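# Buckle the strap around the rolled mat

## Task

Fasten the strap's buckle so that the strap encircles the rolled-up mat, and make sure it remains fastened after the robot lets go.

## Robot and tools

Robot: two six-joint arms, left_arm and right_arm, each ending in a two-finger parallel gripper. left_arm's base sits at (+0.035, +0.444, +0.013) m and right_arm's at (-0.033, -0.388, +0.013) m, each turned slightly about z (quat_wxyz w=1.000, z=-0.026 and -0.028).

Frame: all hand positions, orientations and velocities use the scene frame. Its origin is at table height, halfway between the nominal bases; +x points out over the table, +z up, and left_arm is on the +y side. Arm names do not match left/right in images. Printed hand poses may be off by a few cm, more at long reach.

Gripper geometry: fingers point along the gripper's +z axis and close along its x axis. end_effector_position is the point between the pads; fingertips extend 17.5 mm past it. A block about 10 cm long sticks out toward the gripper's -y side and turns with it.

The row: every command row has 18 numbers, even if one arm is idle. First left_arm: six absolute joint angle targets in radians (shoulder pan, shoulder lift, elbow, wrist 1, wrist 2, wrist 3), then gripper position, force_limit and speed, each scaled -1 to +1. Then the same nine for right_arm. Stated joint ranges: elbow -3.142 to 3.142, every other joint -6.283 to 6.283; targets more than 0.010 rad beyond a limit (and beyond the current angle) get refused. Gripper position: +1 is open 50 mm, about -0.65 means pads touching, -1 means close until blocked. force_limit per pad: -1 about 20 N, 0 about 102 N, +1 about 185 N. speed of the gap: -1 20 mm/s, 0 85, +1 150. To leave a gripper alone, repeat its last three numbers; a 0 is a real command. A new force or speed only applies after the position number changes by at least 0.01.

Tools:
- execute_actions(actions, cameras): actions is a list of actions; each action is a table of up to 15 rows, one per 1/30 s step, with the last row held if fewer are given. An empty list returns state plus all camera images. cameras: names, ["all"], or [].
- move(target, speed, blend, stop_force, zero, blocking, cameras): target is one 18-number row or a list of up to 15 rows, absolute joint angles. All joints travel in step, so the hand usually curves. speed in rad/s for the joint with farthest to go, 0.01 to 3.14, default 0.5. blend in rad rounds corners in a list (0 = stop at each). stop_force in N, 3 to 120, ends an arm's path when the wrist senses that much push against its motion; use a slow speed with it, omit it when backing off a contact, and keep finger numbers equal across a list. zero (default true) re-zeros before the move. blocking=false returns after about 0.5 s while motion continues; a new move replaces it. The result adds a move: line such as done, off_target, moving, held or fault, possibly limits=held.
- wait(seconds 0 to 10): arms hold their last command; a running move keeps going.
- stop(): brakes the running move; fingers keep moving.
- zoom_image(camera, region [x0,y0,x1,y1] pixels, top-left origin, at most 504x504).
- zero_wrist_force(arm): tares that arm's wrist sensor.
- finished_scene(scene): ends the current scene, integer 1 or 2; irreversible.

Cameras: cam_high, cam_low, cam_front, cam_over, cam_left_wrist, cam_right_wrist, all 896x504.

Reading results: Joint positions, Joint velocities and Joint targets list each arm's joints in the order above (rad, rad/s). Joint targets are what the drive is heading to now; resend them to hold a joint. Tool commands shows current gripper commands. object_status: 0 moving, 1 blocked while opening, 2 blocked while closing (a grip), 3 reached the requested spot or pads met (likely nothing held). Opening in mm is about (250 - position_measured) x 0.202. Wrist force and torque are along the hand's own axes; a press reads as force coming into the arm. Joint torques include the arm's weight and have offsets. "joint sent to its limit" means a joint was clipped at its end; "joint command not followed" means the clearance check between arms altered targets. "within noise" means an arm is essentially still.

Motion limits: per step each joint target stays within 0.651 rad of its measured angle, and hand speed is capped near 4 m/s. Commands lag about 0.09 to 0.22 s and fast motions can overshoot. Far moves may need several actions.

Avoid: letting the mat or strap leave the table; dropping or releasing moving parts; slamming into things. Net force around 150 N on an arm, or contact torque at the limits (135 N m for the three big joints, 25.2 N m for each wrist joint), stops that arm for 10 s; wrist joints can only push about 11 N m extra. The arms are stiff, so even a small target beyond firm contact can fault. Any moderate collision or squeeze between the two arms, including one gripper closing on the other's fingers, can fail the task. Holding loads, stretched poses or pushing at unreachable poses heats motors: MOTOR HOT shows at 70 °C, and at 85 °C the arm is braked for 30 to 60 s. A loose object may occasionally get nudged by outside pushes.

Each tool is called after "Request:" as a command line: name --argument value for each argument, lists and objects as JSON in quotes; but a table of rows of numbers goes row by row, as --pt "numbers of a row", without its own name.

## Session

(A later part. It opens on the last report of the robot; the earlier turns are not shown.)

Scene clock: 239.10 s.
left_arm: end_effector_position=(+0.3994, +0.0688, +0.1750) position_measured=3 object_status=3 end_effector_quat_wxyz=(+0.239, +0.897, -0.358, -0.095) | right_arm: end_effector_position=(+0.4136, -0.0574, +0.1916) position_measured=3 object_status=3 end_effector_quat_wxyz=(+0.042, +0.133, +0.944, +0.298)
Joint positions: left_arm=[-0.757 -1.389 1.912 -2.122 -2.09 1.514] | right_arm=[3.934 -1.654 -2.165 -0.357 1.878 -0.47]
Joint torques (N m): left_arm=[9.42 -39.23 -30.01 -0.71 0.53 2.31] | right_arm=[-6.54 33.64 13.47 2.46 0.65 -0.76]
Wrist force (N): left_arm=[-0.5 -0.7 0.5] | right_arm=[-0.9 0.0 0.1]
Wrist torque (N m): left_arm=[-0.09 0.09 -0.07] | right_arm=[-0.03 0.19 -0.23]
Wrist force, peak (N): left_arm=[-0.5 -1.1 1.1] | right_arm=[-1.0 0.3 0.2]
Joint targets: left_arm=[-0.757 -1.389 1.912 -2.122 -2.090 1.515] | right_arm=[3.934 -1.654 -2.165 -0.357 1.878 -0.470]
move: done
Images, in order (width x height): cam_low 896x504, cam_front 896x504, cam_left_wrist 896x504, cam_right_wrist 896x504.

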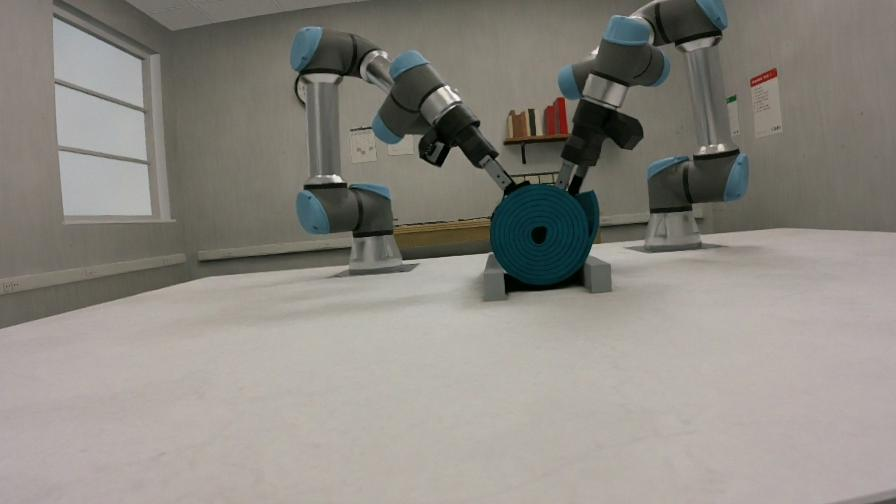

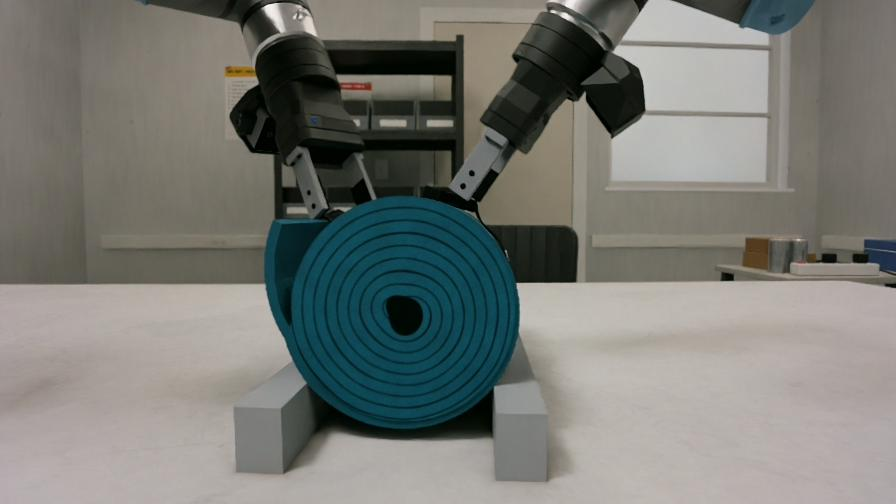

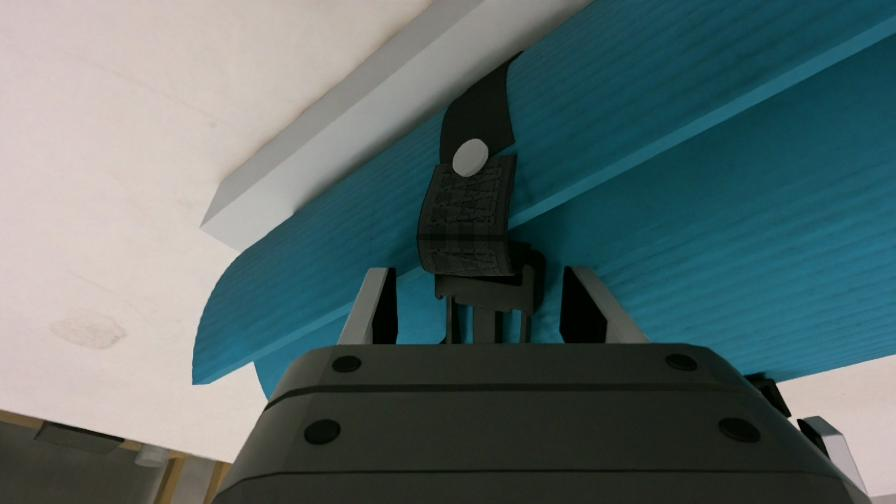

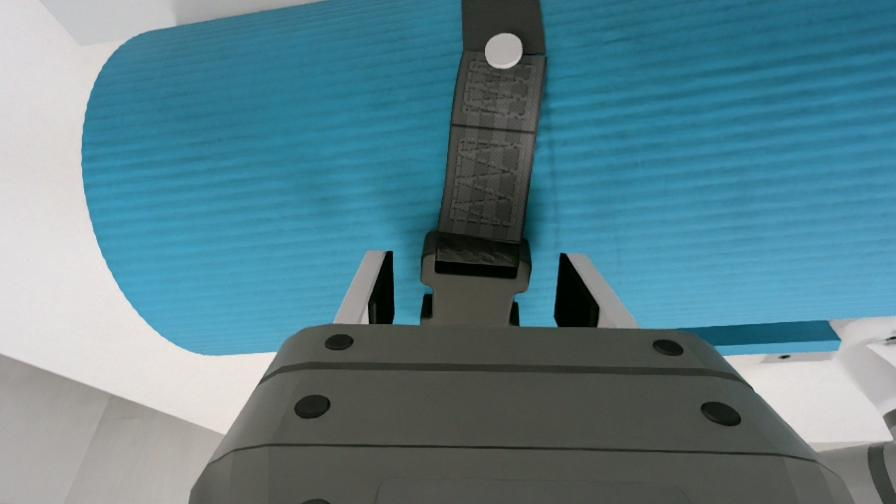

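Request:
move --target '[-0.7569,-1.3888,1.9124,-2.1224,-2.0901,1.5145,-1,-0.7,-1,3.9339,-1.6544,-2.1646,-0.3567,1.8777,-0.4699,-1,-0.7,-1]' --cameras '["cam_left_wrist","cam_right_wrist","cam_front","cam_low"]'

Request:
zoom_image --camera "cam_front" --region '[230, 60, 590, 260]'

Request:
zoom_image --camera "cam_left_wrist" --region '[340, 150, 640, 350]'

Request:
zoom_image --camera "cam_low" --region '[460, 120, 630, 220]'

Scene clock: 247.73 s.
left_arm: end_effector_position=(+0.3994, +0.0688, +0.1751) position_measured=245 object_status=2 end_effector_quat_wxyz=(+0.239, +0.897, -0.358, -0.095) | right_arm: end_effector_position=(+0.4136, -0.0574, +0.1916) position_measured=251 object_status=3 end_effector_quat_wxyz=(+0.042, +0.133, +0.944, +0.298)
Joint positions: left_arm=[-0.757 -1.389 1.912 -2.122 -2.09 1.515] | right_arm=[3.934 -1.654 -2.165 -0.357 1.878 -0.47]
Joint torques (N m): left_arm=[8.88 -22.59 -16.88 -1.5 3.34 2.29] | right_arm=[-6.22 33.35 25.32 2.58 2.75 -0.63]
Wrist force (N): left_arm=[-2.5 10.7 -15.2] | right_arm=[-0.7 0.3 0.2]
Wrist torque (N m): left_arm=[0.10 0.03 -0.08] | right_arm=[0.02 0.17 -0.24]
Wrist force, peak (N): left_arm=[-5.9 13.3 -15.4] | right_arm=[-1.1 0.2 0.1]
Joint targets: left_arm=[-0.757 -1.389 1.912 -2.122 -2.090 1.515] | right_arm=[3.934 -1.654 -2.165 -0.357 1.878 -0.470]
move: done
Images, in order (width x height): cam_low 896x504, cam_front 896x504, cam_left_wrist 896x504, cam_right_wrist 896x504.

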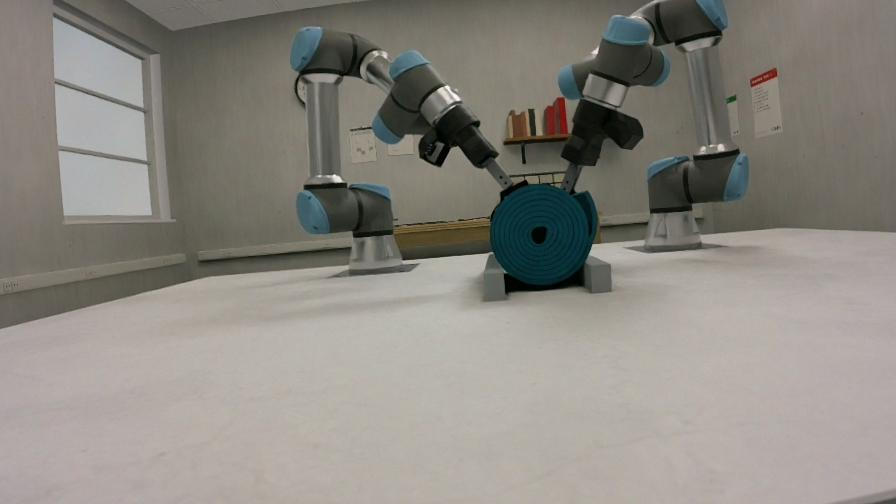

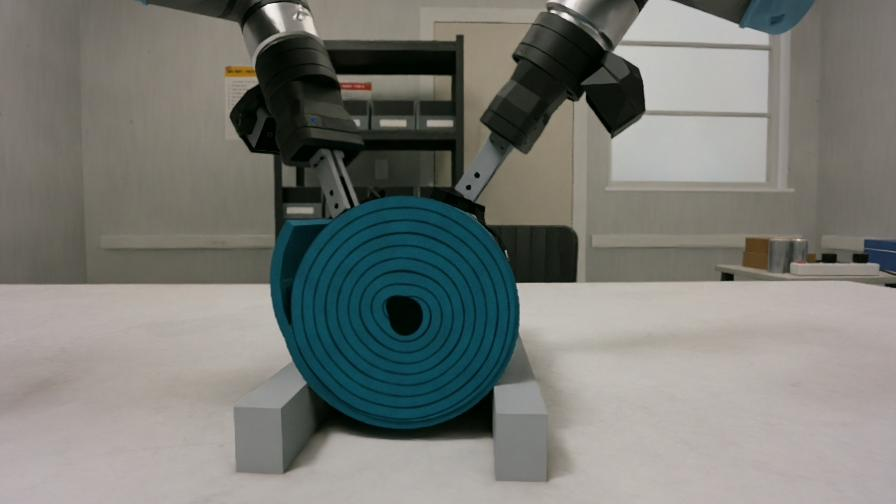

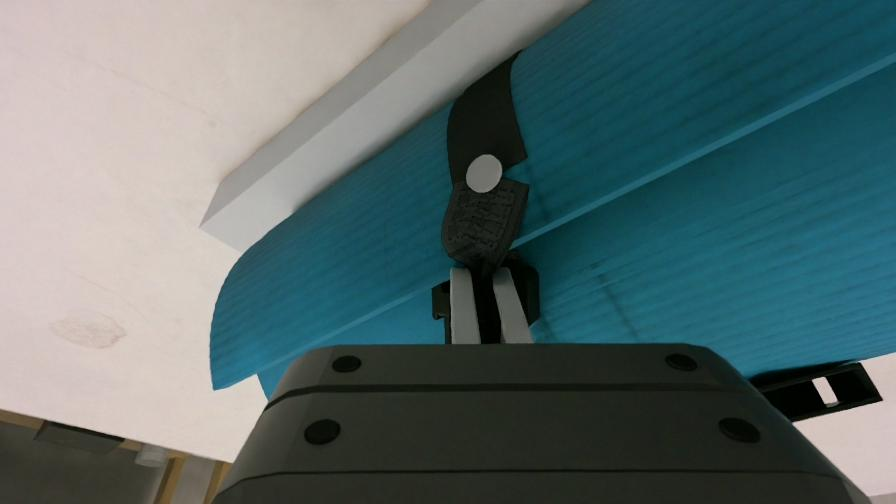

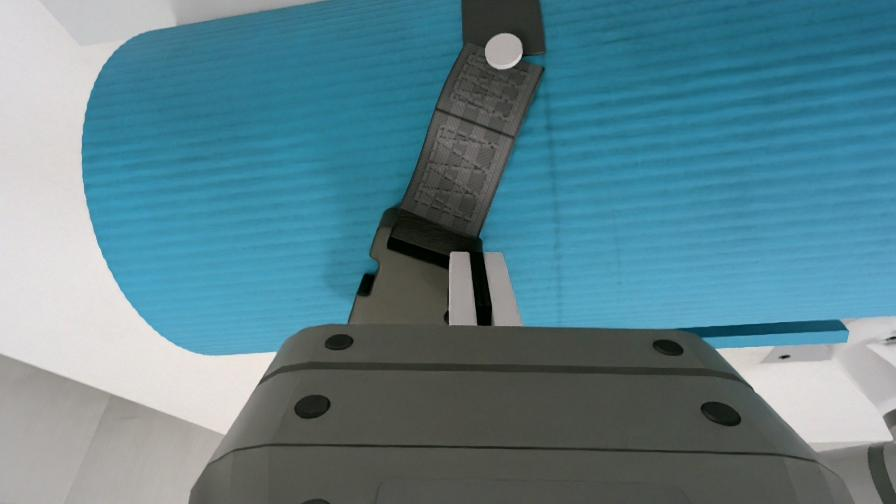

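Scaled by 1.400.

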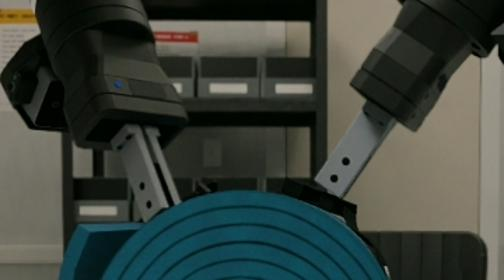

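Scaled by 1.680.

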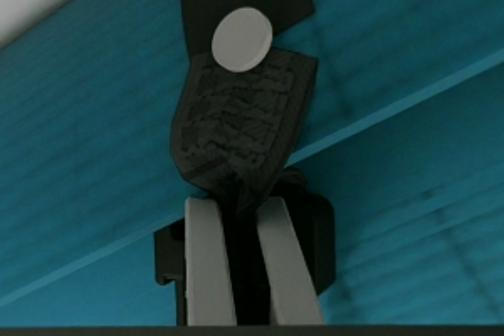

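Scaled by 2.965.

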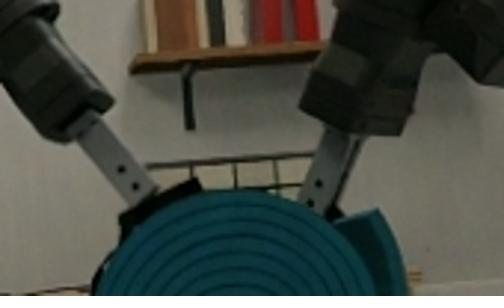

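Request:
move --target '[-0.7569,-1.3888,1.9124,-2.1224,-2.0901,1.5145,1,-0.7,-0.7,3.9339,-1.6544,-2.1646,-0.3567,1.8777,-0.4699,1,-0.7,-0.7]' --cameras '["cam_left_wrist","cam_right_wrist","cam_front","cam_over"]'

Request:
zoom_image --camera "cam_front" --region '[230, 60, 590, 260]'

Request:
zoom_image --camera "cam_over" --region '[250, 90, 510, 270]'

Scene clock: 252.60 s.
left_arm: end_effector_position=(+0.3994, +0.0688, +0.1750) position_measured=3 object_status=3 end_effector_quat_wxyz=(+0.239, +0.897, -0.358, -0.095) | right_arm: end_effector_position=(+0.4136, -0.0574, +0.1916) position_measured=3 object_status=0 end_effector_quat_wxyz=(+0.042, +0.133, +0.944, +0.298)
Joint positions: left_arm=[-0.757 -1.389 1.912 -2.122 -2.09 1.515] | right_arm=[3.934 -1.654 -2.165 -0.357 1.878 -0.47]
Joint torques (N m): left_arm=[9.37 -40.11 -27.61 -4.89 0.06 1.77] | right_arm=[-5.71 32.91 24.84 3 2.63 -0.6]
Wrist force (N): left_arm=[0.3 -1.1 -1.9] | right_arm=[-0.9 0.1 0.2]
Wrist torque (N m): left_arm=[-0.16 0.07 -0.06] | right_arm=[-0.02 0.19 -0.23]
Wrist force, peak (N): left_arm=[-33.1 -3.3 -107.8] | right_arm=[-1.1 0.3 0.1]
Joint targets: left_arm=[-0.757 -1.389 1.912 -2.122 -2.090 1.515] | right_arm=[3.934 -1.654 -2.165 -0.357 1.878 -0.470]
move: done
Images, in order (width x height): cam_front 896x504, cam_over 896x504, cam_left_wrist 896x504, cam_right_wrist 896x504.

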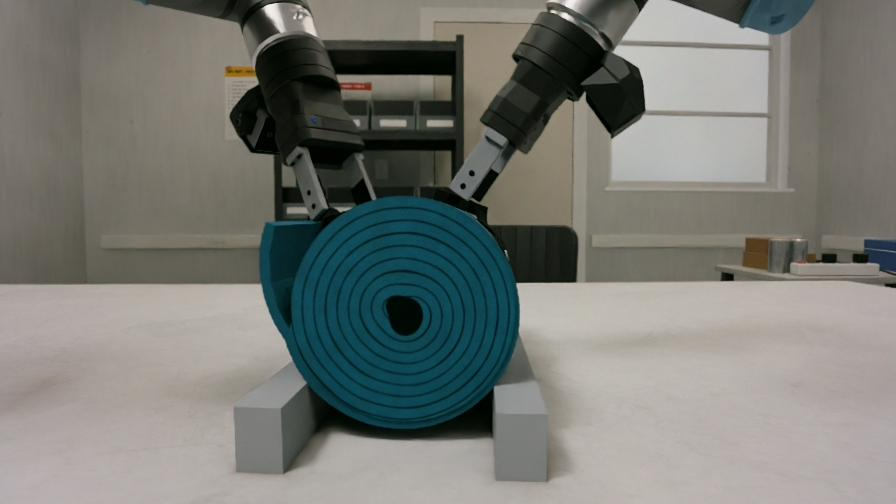

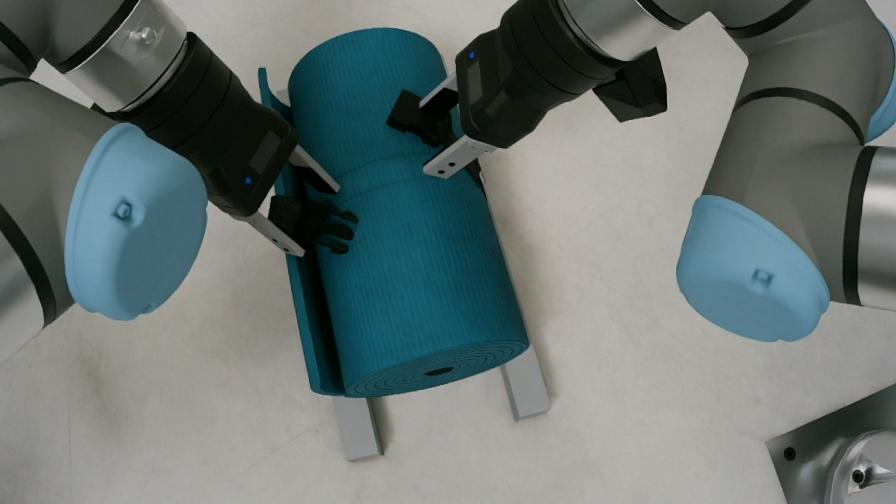

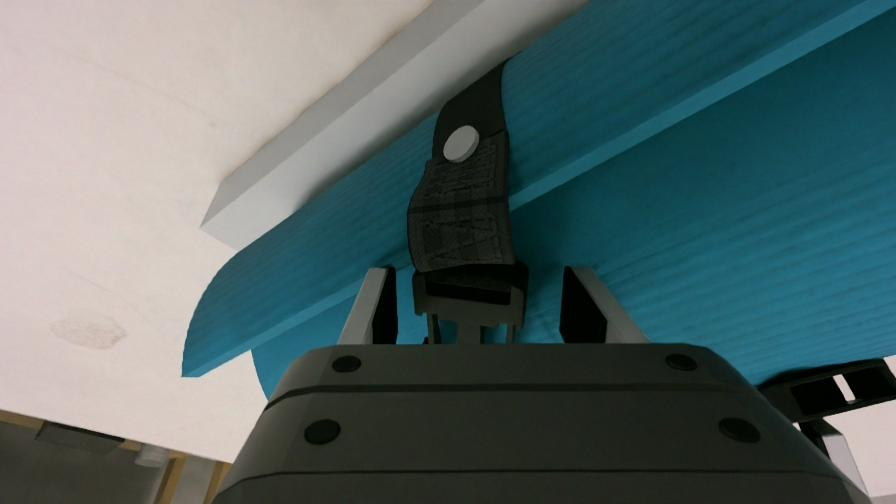

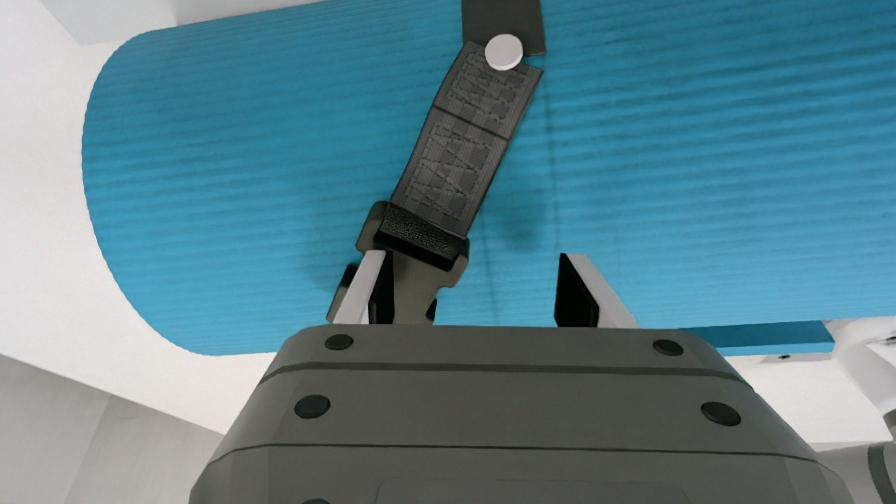

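Scaled by 1.400.

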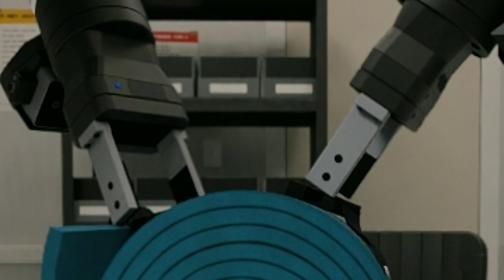

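Scaled by 1.938.

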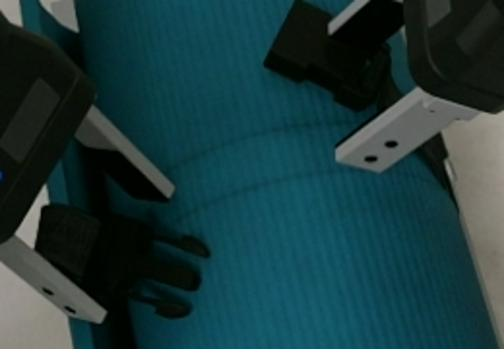

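Request:
move --pt "-0.7569 -1.3888 1.9124 -2.1224 -2.0901 1.5145 1 -0.7 -0.7 3.9061 -1.5724 -2.1297 -0.4813 1.8919 -0.495 1 -0.7 -0.7" --pt "-0.7569 -1.3888 1.9124 -2.1224 -2.0901 1.5145 1 -0.7 -0.7 4.0078 -1.5563 -2.2186 -0.3308 1.6458 -0.1074 1 -0.7 -0.7" --speed 0.3 --blend 0.03

Request:
move --target '[-0.7770,-1.3887,1.9218,-2.1433,-2.0894,1.4914,1,-0.7,-0.7,4.0143,-1.6533,-2.2114,-0.2406,1.6421,-0.1019,1,-0.7,-0.7]' --speed 0.05 --stop_force 10 --cameras '["cam_left_wrist","cam_right_wrist","cam_front","cam_over"]'

Request:
zoom_image --camera "cam_front" --region '[230, 60, 590, 260]'

Request:
zoom_image --camera "cam_over" --region '[250, 90, 510, 270]'

Scene clock: 278.87 s.
left_arm: end_effector_position=(+0.3994, +0.0688, +0.1750) position_measured=3 object_status=3 end_effector_quat_wxyz=(+0.239, +0.897, -0.358, -0.095) | right_arm: end_effector_position=(+0.4210, -0.0759, +0.2126) position_measured=3 object_status=3 end_effector_quat_wxyz=(+0.093, +0.296, +0.907, +0.286)
Joint positions: left_arm=[-0.757 -1.389 1.912 -2.122 -2.09 1.515] | right_arm=[4.008 -1.556 -2.219 -0.331 1.646 -0.108]
Joint torques (N m): left_arm=[9.37 -41.12 -28.7 -4.99 0.58 -1.2] | right_arm=[-7.07 18.2 29.97 3.03 2.25 0.6]
Wrist force (N): left_arm=[0.1 -1.1 -1.4] | right_arm=[-0.7 0.2 0.3]
Wrist torque (N m): left_arm=[-0.19 0.09 -0.07] | right_arm=[0.00 0.17 -0.15]
Wrist force, peak (N): left_arm=[0.4 -1.1 -2.0] | right_arm=[-0.8 -0.3 1.7]
Joint targets: left_arm=[-0.757 -1.389 1.912 -2.122 -2.090 1.515] | right_arm=[4.008 -1.556 -2.219 -0.331 1.646 -0.107]
move: done

Scene clock: 281.60 s.
left_arm: end_effector_position=(+0.3951, +0.0641, +0.1738) position_measured=3 object_status=3 end_effector_quat_wxyz=(+0.239, +0.897, -0.358, -0.095) | right_arm: end_effector_position=(+0.4327, -0.0598, +0.1842) position_measured=3 object_status=3 end_effector_quat_wxyz=(+0.093, +0.296, +0.907, +0.286)
Joint positions: left_arm=[-0.769 -1.389 1.918 -2.135 -2.09 1.5] | right_arm=[4.014 -1.652 -2.211 -0.242 1.642 -0.102]
Joint torques (N m): left_arm=[4.38 -26.52 -21.46 1.27 -2.61 2.43] | right_arm=[-5.74 29.39 11.56 4.57 -1.28 -0.5]
Wrist force (N): left_arm=[3.6 -0.4 -17.2] | right_arm=[-0.2 -2.6 -9.7]
Wrist torque (N m): left_arm=[-0.04 -0.22 -0.13] | right_arm=[0.09 0.45 -0.30]
Wrist force, peak (N): left_arm=[3.6 -1.8 -19.1] | right_arm=[0.3 -4.0 -17.7]
Joint targets: left_arm=[-0.769 -1.389 1.918 -2.135 -2.090 1.500] | right_arm=[4.014 -1.652 -2.211 -0.242 1.642 -0.102]
move: contact (left_arm, right_arm)
Images, in order (width x height): cam_front 896x504, cam_over 896x504, cam_left_wrist 896x504, cam_right_wrist 896x504.

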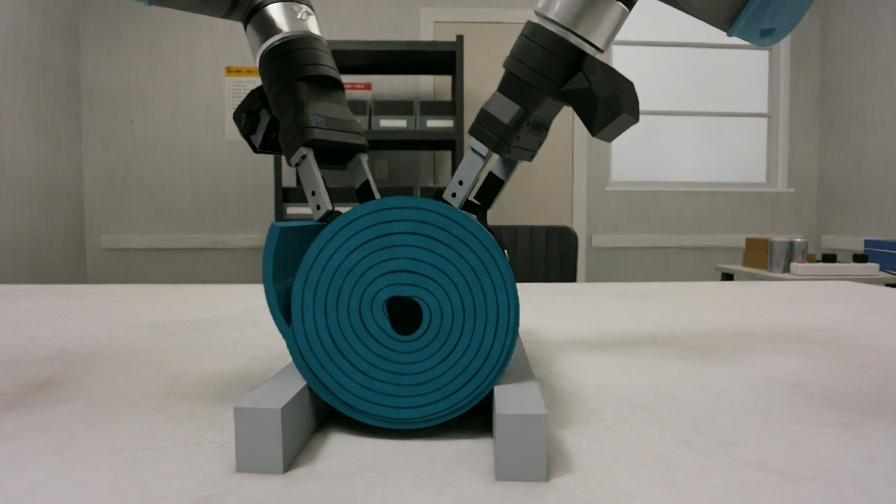

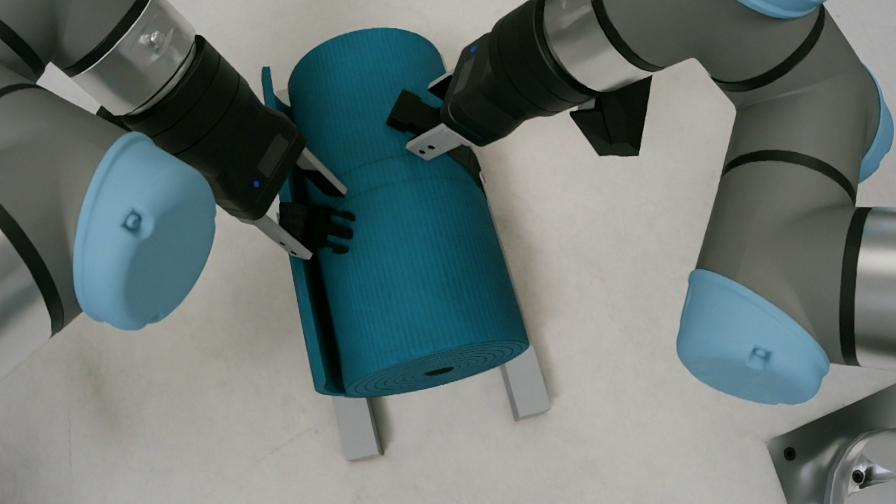

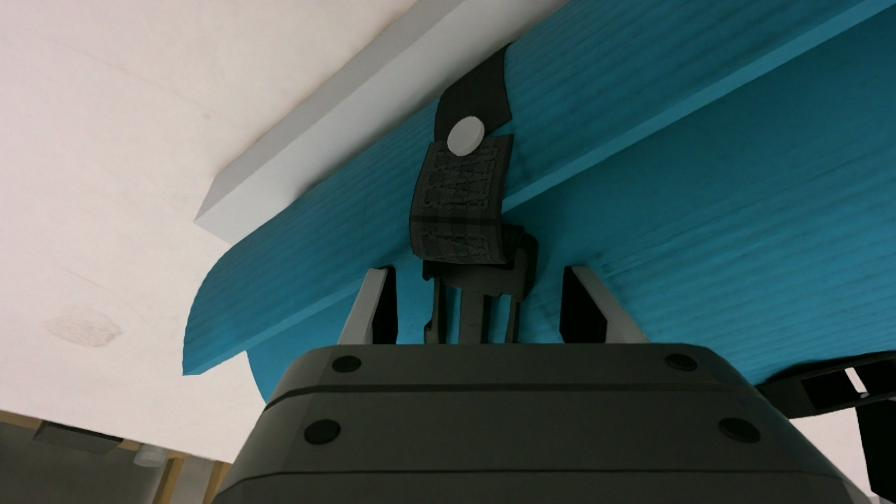

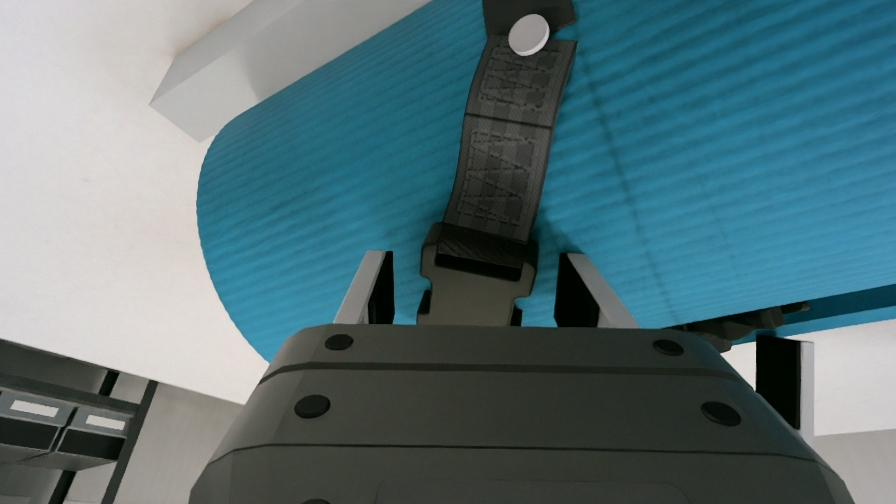

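Scaled by 1.400.

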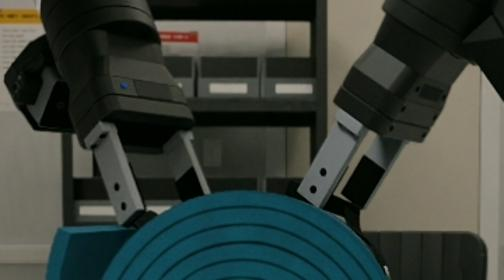

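Scaled by 1.938.

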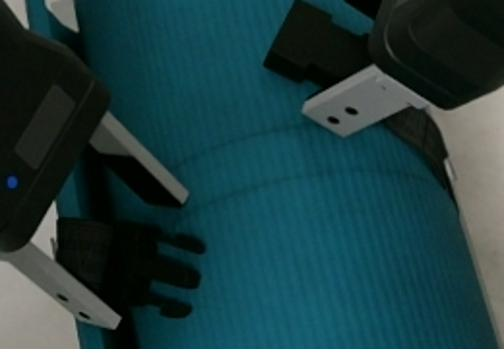

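Request:
move --target '[-0.769,-1.389,1.918,-2.135,-2.09,1.5,-1,-0.7,-1,4.0143,-1.652,-2.2114,-0.242,1.642,-0.102,-1,-0.7,-1]' --cameras '["cam_left_wrist","cam_right_wrist","cam_front","cam_over"]'

Request:
zoom_image --camera "cam_left_wrist" --region '[340, 150, 640, 350]'

Request:
zoom_image --camera "cam_over" --region '[250, 90, 510, 270]'

Scene clock: 290.13 s.
left_arm: end_effector_position=(+0.3952, +0.0641, +0.1740) position_measured=251 object_status=3 end_effector_quat_wxyz=(+0.239, +0.898, -0.358, -0.095) | right_arm: end_effector_position=(+0.4327, -0.0598, +0.1842) position_measured=84 object_status=2 end_effector_quat_wxyz=(+0.093, +0.296, +0.907, +0.286)
Joint positions: left_arm=[-0.769 -1.389 1.918 -2.135 -2.09 1.5] | right_arm=[4.014 -1.652 -2.211 -0.242 1.642 -0.102]
Joint torques (N m): left_arm=[-5.89 -35.02 -25.09 -5.08 -2.05 -2.24] | right_arm=[5.77 29.85 27.26 5.19 -2.15 -0.83]
Wrist force (N): left_arm=[-0.4 -1.7 0.4] | right_arm=[-0.8 0.2 0.3]
Wrist torque (N m): left_arm=[-0.23 0.11 -0.07] | right_arm=[0.02 0.16 -0.23]
Wrist force, peak (N): left_arm=[-9.7 11.4 -10.9] | right_arm=[-0.1 -2.7 -9.8]
Joint targets: left_arm=[-0.769 -1.389 1.918 -2.135 -2.090 1.500] | right_arm=[4.014 -1.652 -2.211 -0.242 1.642 -0.102]
move: done
Images, in order (width x height): cam_front 896x504, cam_over 896x504, cam_left_wrist 896x504, cam_right_wrist 896x504.

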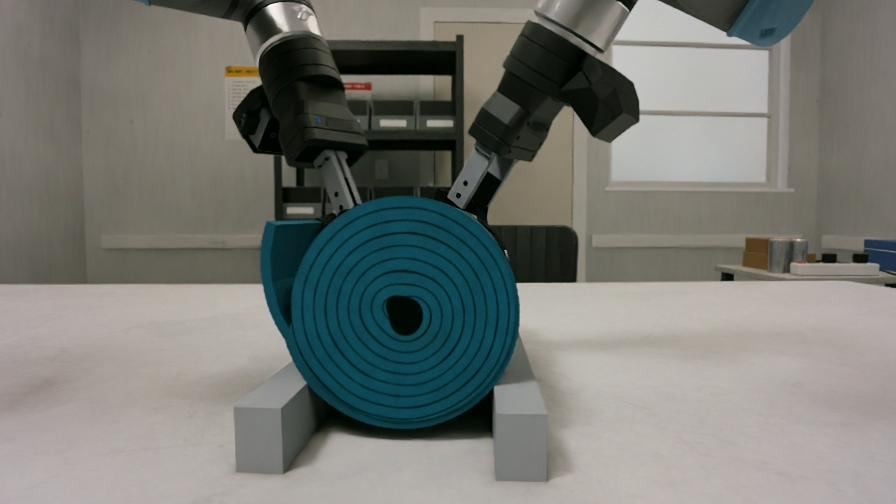

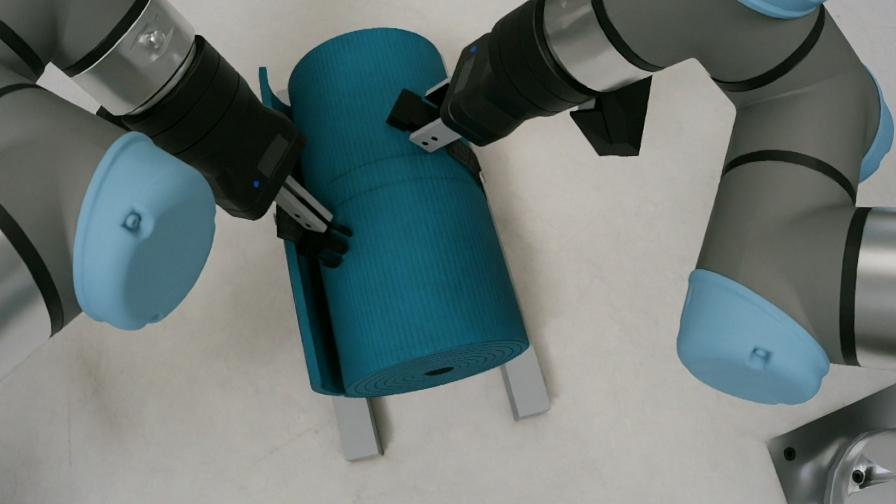

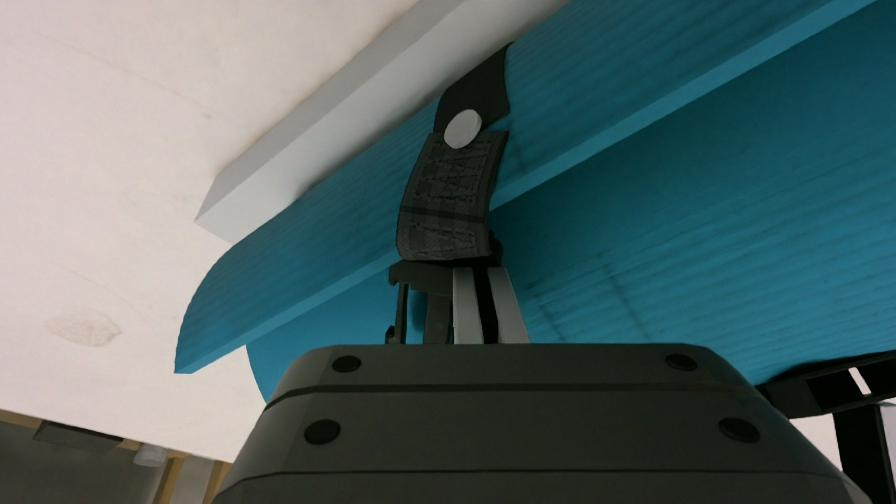

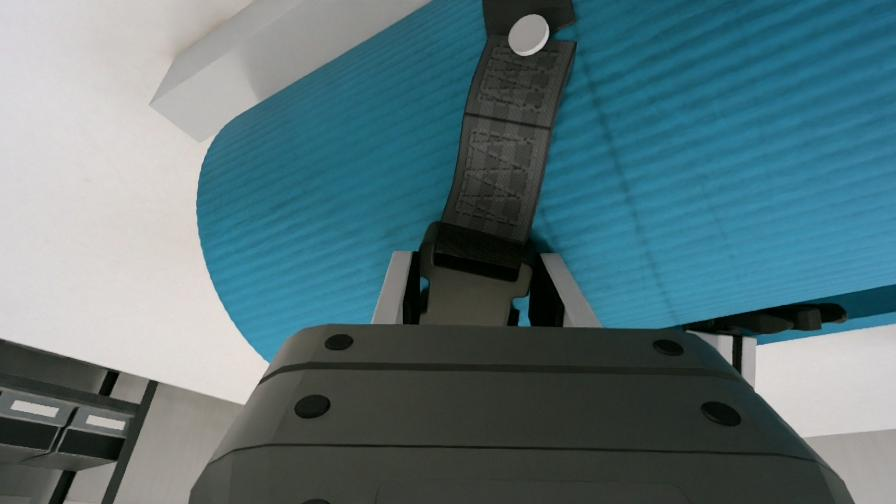

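Scaled by 1.680.

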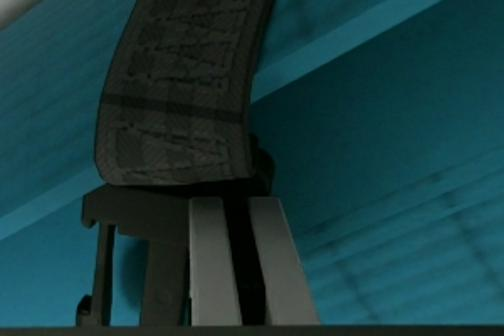

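Scaled by 1.938.

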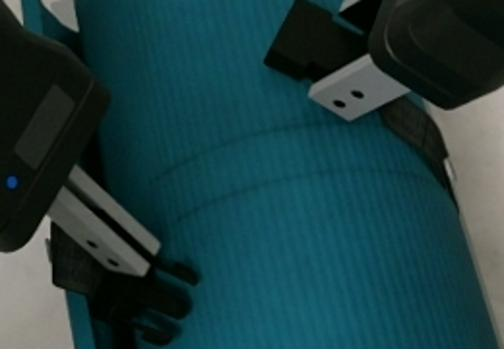

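Request:
move --target '[-0.769,-1.389,1.918,-2.135,-2.09,1.5,1,-0.7,-0.9,4.0143,-1.652,-2.2114,-0.242,1.642,-0.102,-1,-0.7,-1]'

Request:
wait --seconds 1 --cameras '["cam_left_wrist","cam_front","cam_low","cam_right_wrist"]'

Request:
zoom_image --camera "cam_left_wrist" --region '[340, 150, 640, 350]'

Request:
zoom_image --camera "cam_front" --region '[260, 160, 500, 270]'

Request:
zoom_image --camera "cam_right_wrist" --region '[600, 260, 880, 420]'

Request:
zoom_image --camera "cam_low" --region '[500, 160, 610, 230]'

Scene clock: 304.20 s.
left_arm: end_effector_position=(+0.3952, +0.0641, +0.1740) position_measured=3 object_status=0 end_effector_quat_wxyz=(+0.239, +0.898, -0.358, -0.095) | right_arm: end_effector_position=(+0.4327, -0.0598, +0.1842) position_measured=84 object_status=2 end_effector_quat_wxyz=(+0.093, +0.296, +0.907, +0.286)
Joint positions: left_arm=[-0.769 -1.389 1.918 -2.135 -2.09 1.5] | right_arm=[4.014 -1.652 -2.211 -0.242 1.642 -0.102]
Joint torques (N m): left_arm=[-5.8 -34.39 -25.07 -3.99 0.04 -2.15] | right_arm=[6.2 28.36 26.84 5.15 -1.42 -0.79]
Wrist force (N): left_arm=[-0.7 -1.5 0.0] | right_arm=[-0.6 0.3 0.3]
Wrist torque (N m): left_arm=[-0.24 0.13 -0.07] | right_arm=[0.03 0.15 -0.23]
Wrist force, peak (N): left_arm=[-0.6 -2.0 1.0] | right_arm=[-0.9 0.1 0.4]
Joint targets: left_arm=[-0.769 -1.389 1.918 -2.135 -2.090 1.500] | right_arm=[4.014 -1.652 -2.211 -0.242 1.642 -0.102]
move: done

Scene clock: 305.20 s.
left_arm: end_effector_position=(+0.3952, +0.0641, +0.1740) position_measured=3 object_status=3 end_effector_quat_wxyz=(+0.239, +0.898, -0.358, -0.095) | right_arm: end_effector_position=(+0.4327, -0.0598, +0.1842) position_measured=84 object_status=2 end_effector_quat_wxyz=(+0.093, +0.296, +0.907, +0.286)
Joint positions: left_arm=[-0.769 -1.389 1.918 -2.135 -2.09 1.5] | right_arm=[4.014 -1.652 -2.211 -0.242 1.642 -0.102]
Joint torques (N m): left_arm=[-5.22 -34 -26.37 -3.5 0.33 -2.21] | right_arm=[6.07 27.96 27.42 5.18 -1.16 -0.78]
Wrist force (N): left_arm=[-0.6 -1.6 0.0] | right_arm=[-0.8 0.2 0.3]
Wrist torque (N m): left_arm=[-0.26 0.11 -0.08] | right_arm=[0.01 0.17 -0.23]
Wrist force, peak (N): left_arm=[-0.7 -1.6 -0.2] | right_arm=[-0.7 0.3 0.5]
Joint targets: left_arm=[-0.769 -1.389 1.918 -2.135 -2.090 1.500] | right_arm=[4.014 -1.652 -2.211 -0.242 1.642 -0.102]
Tool commands: left_gripper/position=+1.0 left_gripper/force_limit=-0.7 left_gripper/speed=-0.9 right_gripper/position=-1.0 right_gripper/force_limit=-0.7 right_gripper/speed=-1.0
wait: 1.00 s; at rest by 0.17 s
Images, in order (width x height): cam_low 896x504, cam_front 896x504, cam_left_wrist 896x504, cam_right_wrist 896x504.

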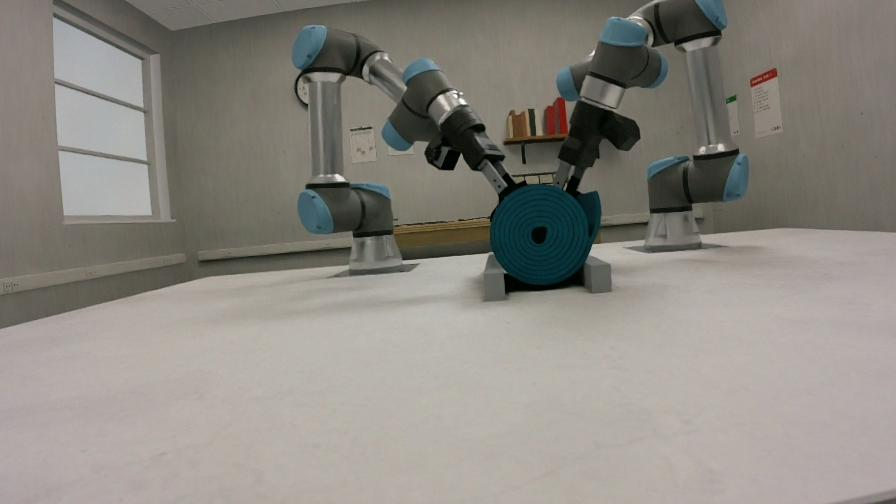

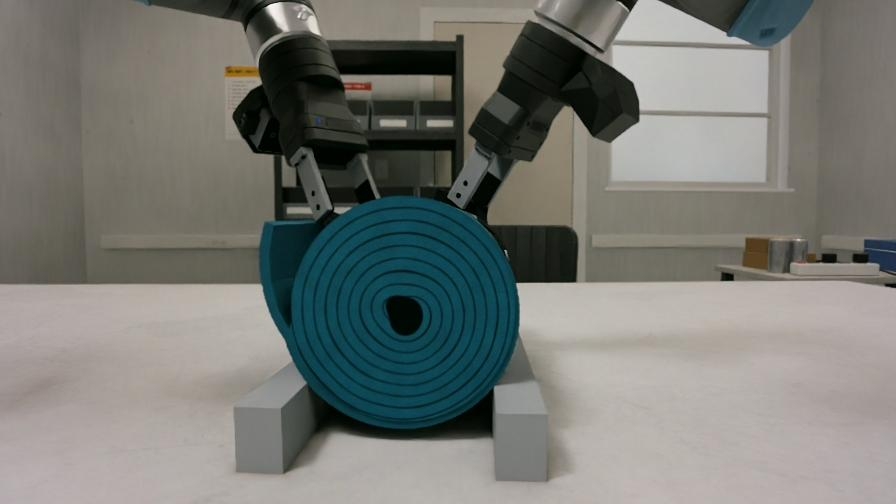

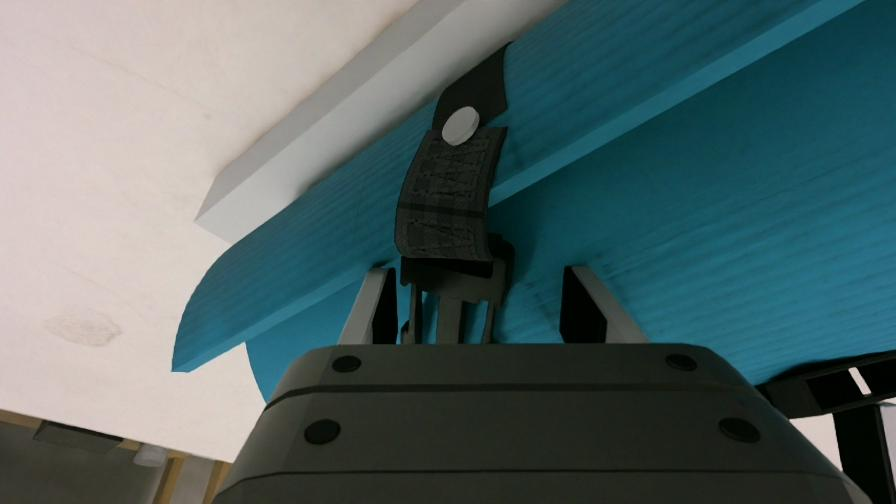

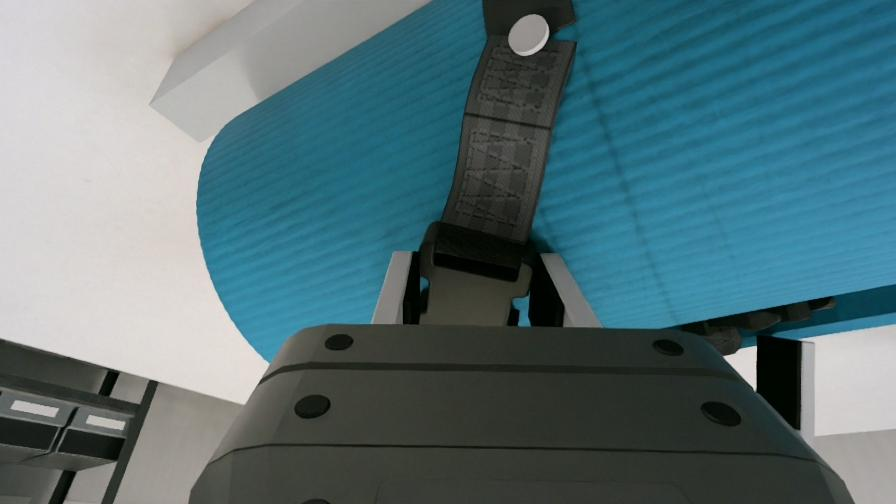

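Scaled by 1.680.

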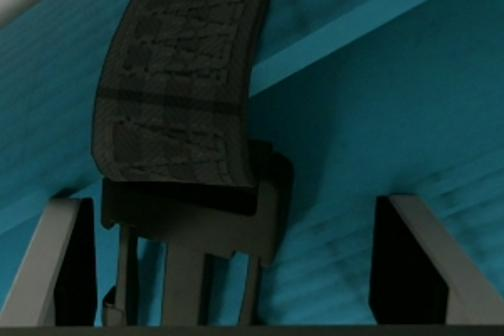

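Scaled by 2.100.

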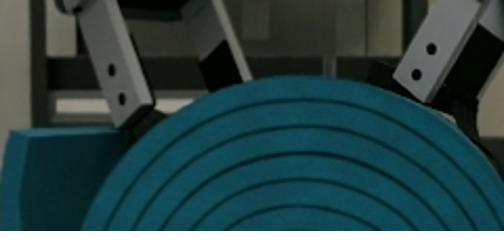

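Scaled by 1.800.

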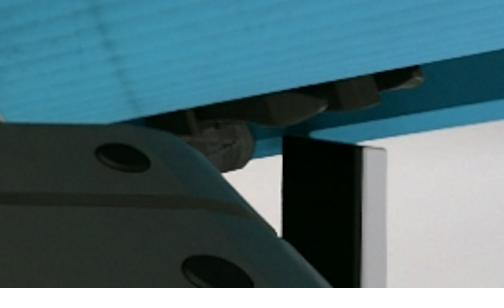

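Scaled by 4.582.

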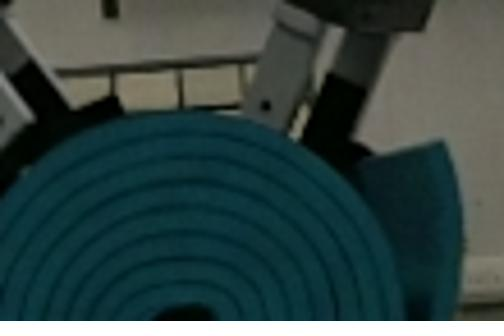

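Request:
move --target '[-0.8899,-1.6157,2.2202,-2.6121,-1.8693,1.1919,1,-0.7,-0.9,4.0143,-1.652,-2.2114,-0.242,1.642,-0.102,-1,-0.7,-1]' --speed 0.3 --cameras '["cam_left_wrist","cam_front"]'

Request:
zoom_image --camera "cam_left_wrist" --region '[340, 150, 640, 350]'

Request:
zoom_image --camera "cam_front" --region '[260, 130, 500, 270]'

Scene clock: 325.27 s.
left_arm: end_effector_position=(+0.3748, +0.0739, +0.1947) position_measured=3 object_status=3 end_effector_quat_wxyz=(+0.246, +0.918, -0.299, +0.080) | right_arm: end_effector_position=(+0.4327, -0.0598, +0.1842) position_measured=84 object_status=2 end_effector_quat_wxyz=(+0.093, +0.296, +0.907, +0.286)
Joint positions: left_arm=[-0.89 -1.616 2.22 -2.612 -1.869 1.192] | right_arm=[4.014 -1.652 -2.211 -0.242 1.642 -0.102]
Joint torques (N m): left_arm=[9.99 -17.21 -23.74 -2.83 -1.63 1.61] | right_arm=[5.8 26.72 27.6 5.16 -0.21 -0.73]
Wrist force (N): left_arm=[-0.5 -1.4 0.4] | right_arm=[-0.7 0.3 0.3]
Wrist torque (N m): left_arm=[-0.24 0.11 -0.12] | right_arm=[0.03 0.15 -0.23]
Wrist force, peak (N): left_arm=[0.5 -1.9 0.2] | right_arm=[-0.7 0.4 0.5]
Joint targets: left_arm=[-0.890 -1.616 2.220 -2.612 -1.869 1.192] | right_arm=[4.014 -1.652 -2.211 -0.242 1.642 -0.102]
move: done
Images, in order (width x height): cam_front 896x504, cam_left_wrist 896x504.

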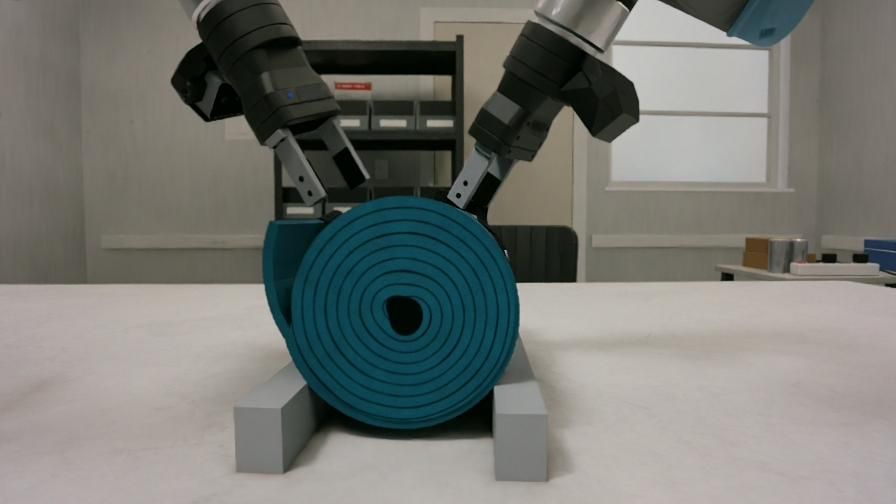

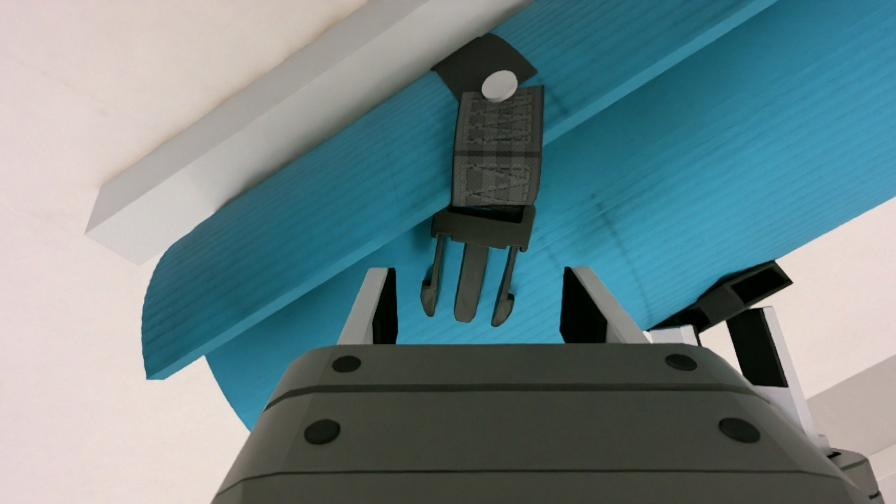

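Scaled by 1.680.

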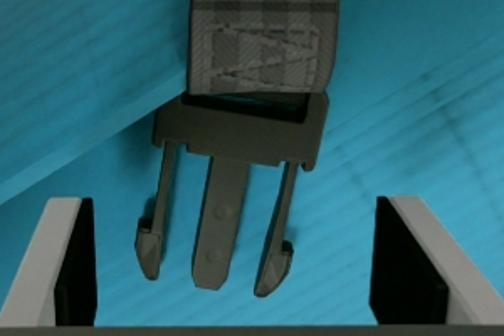

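Scaled by 2.100.

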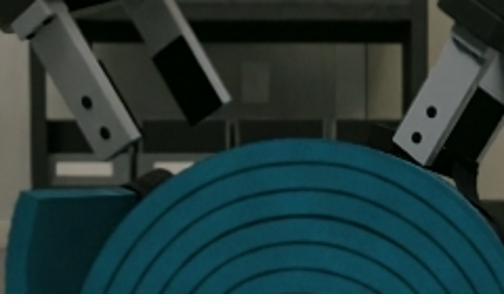

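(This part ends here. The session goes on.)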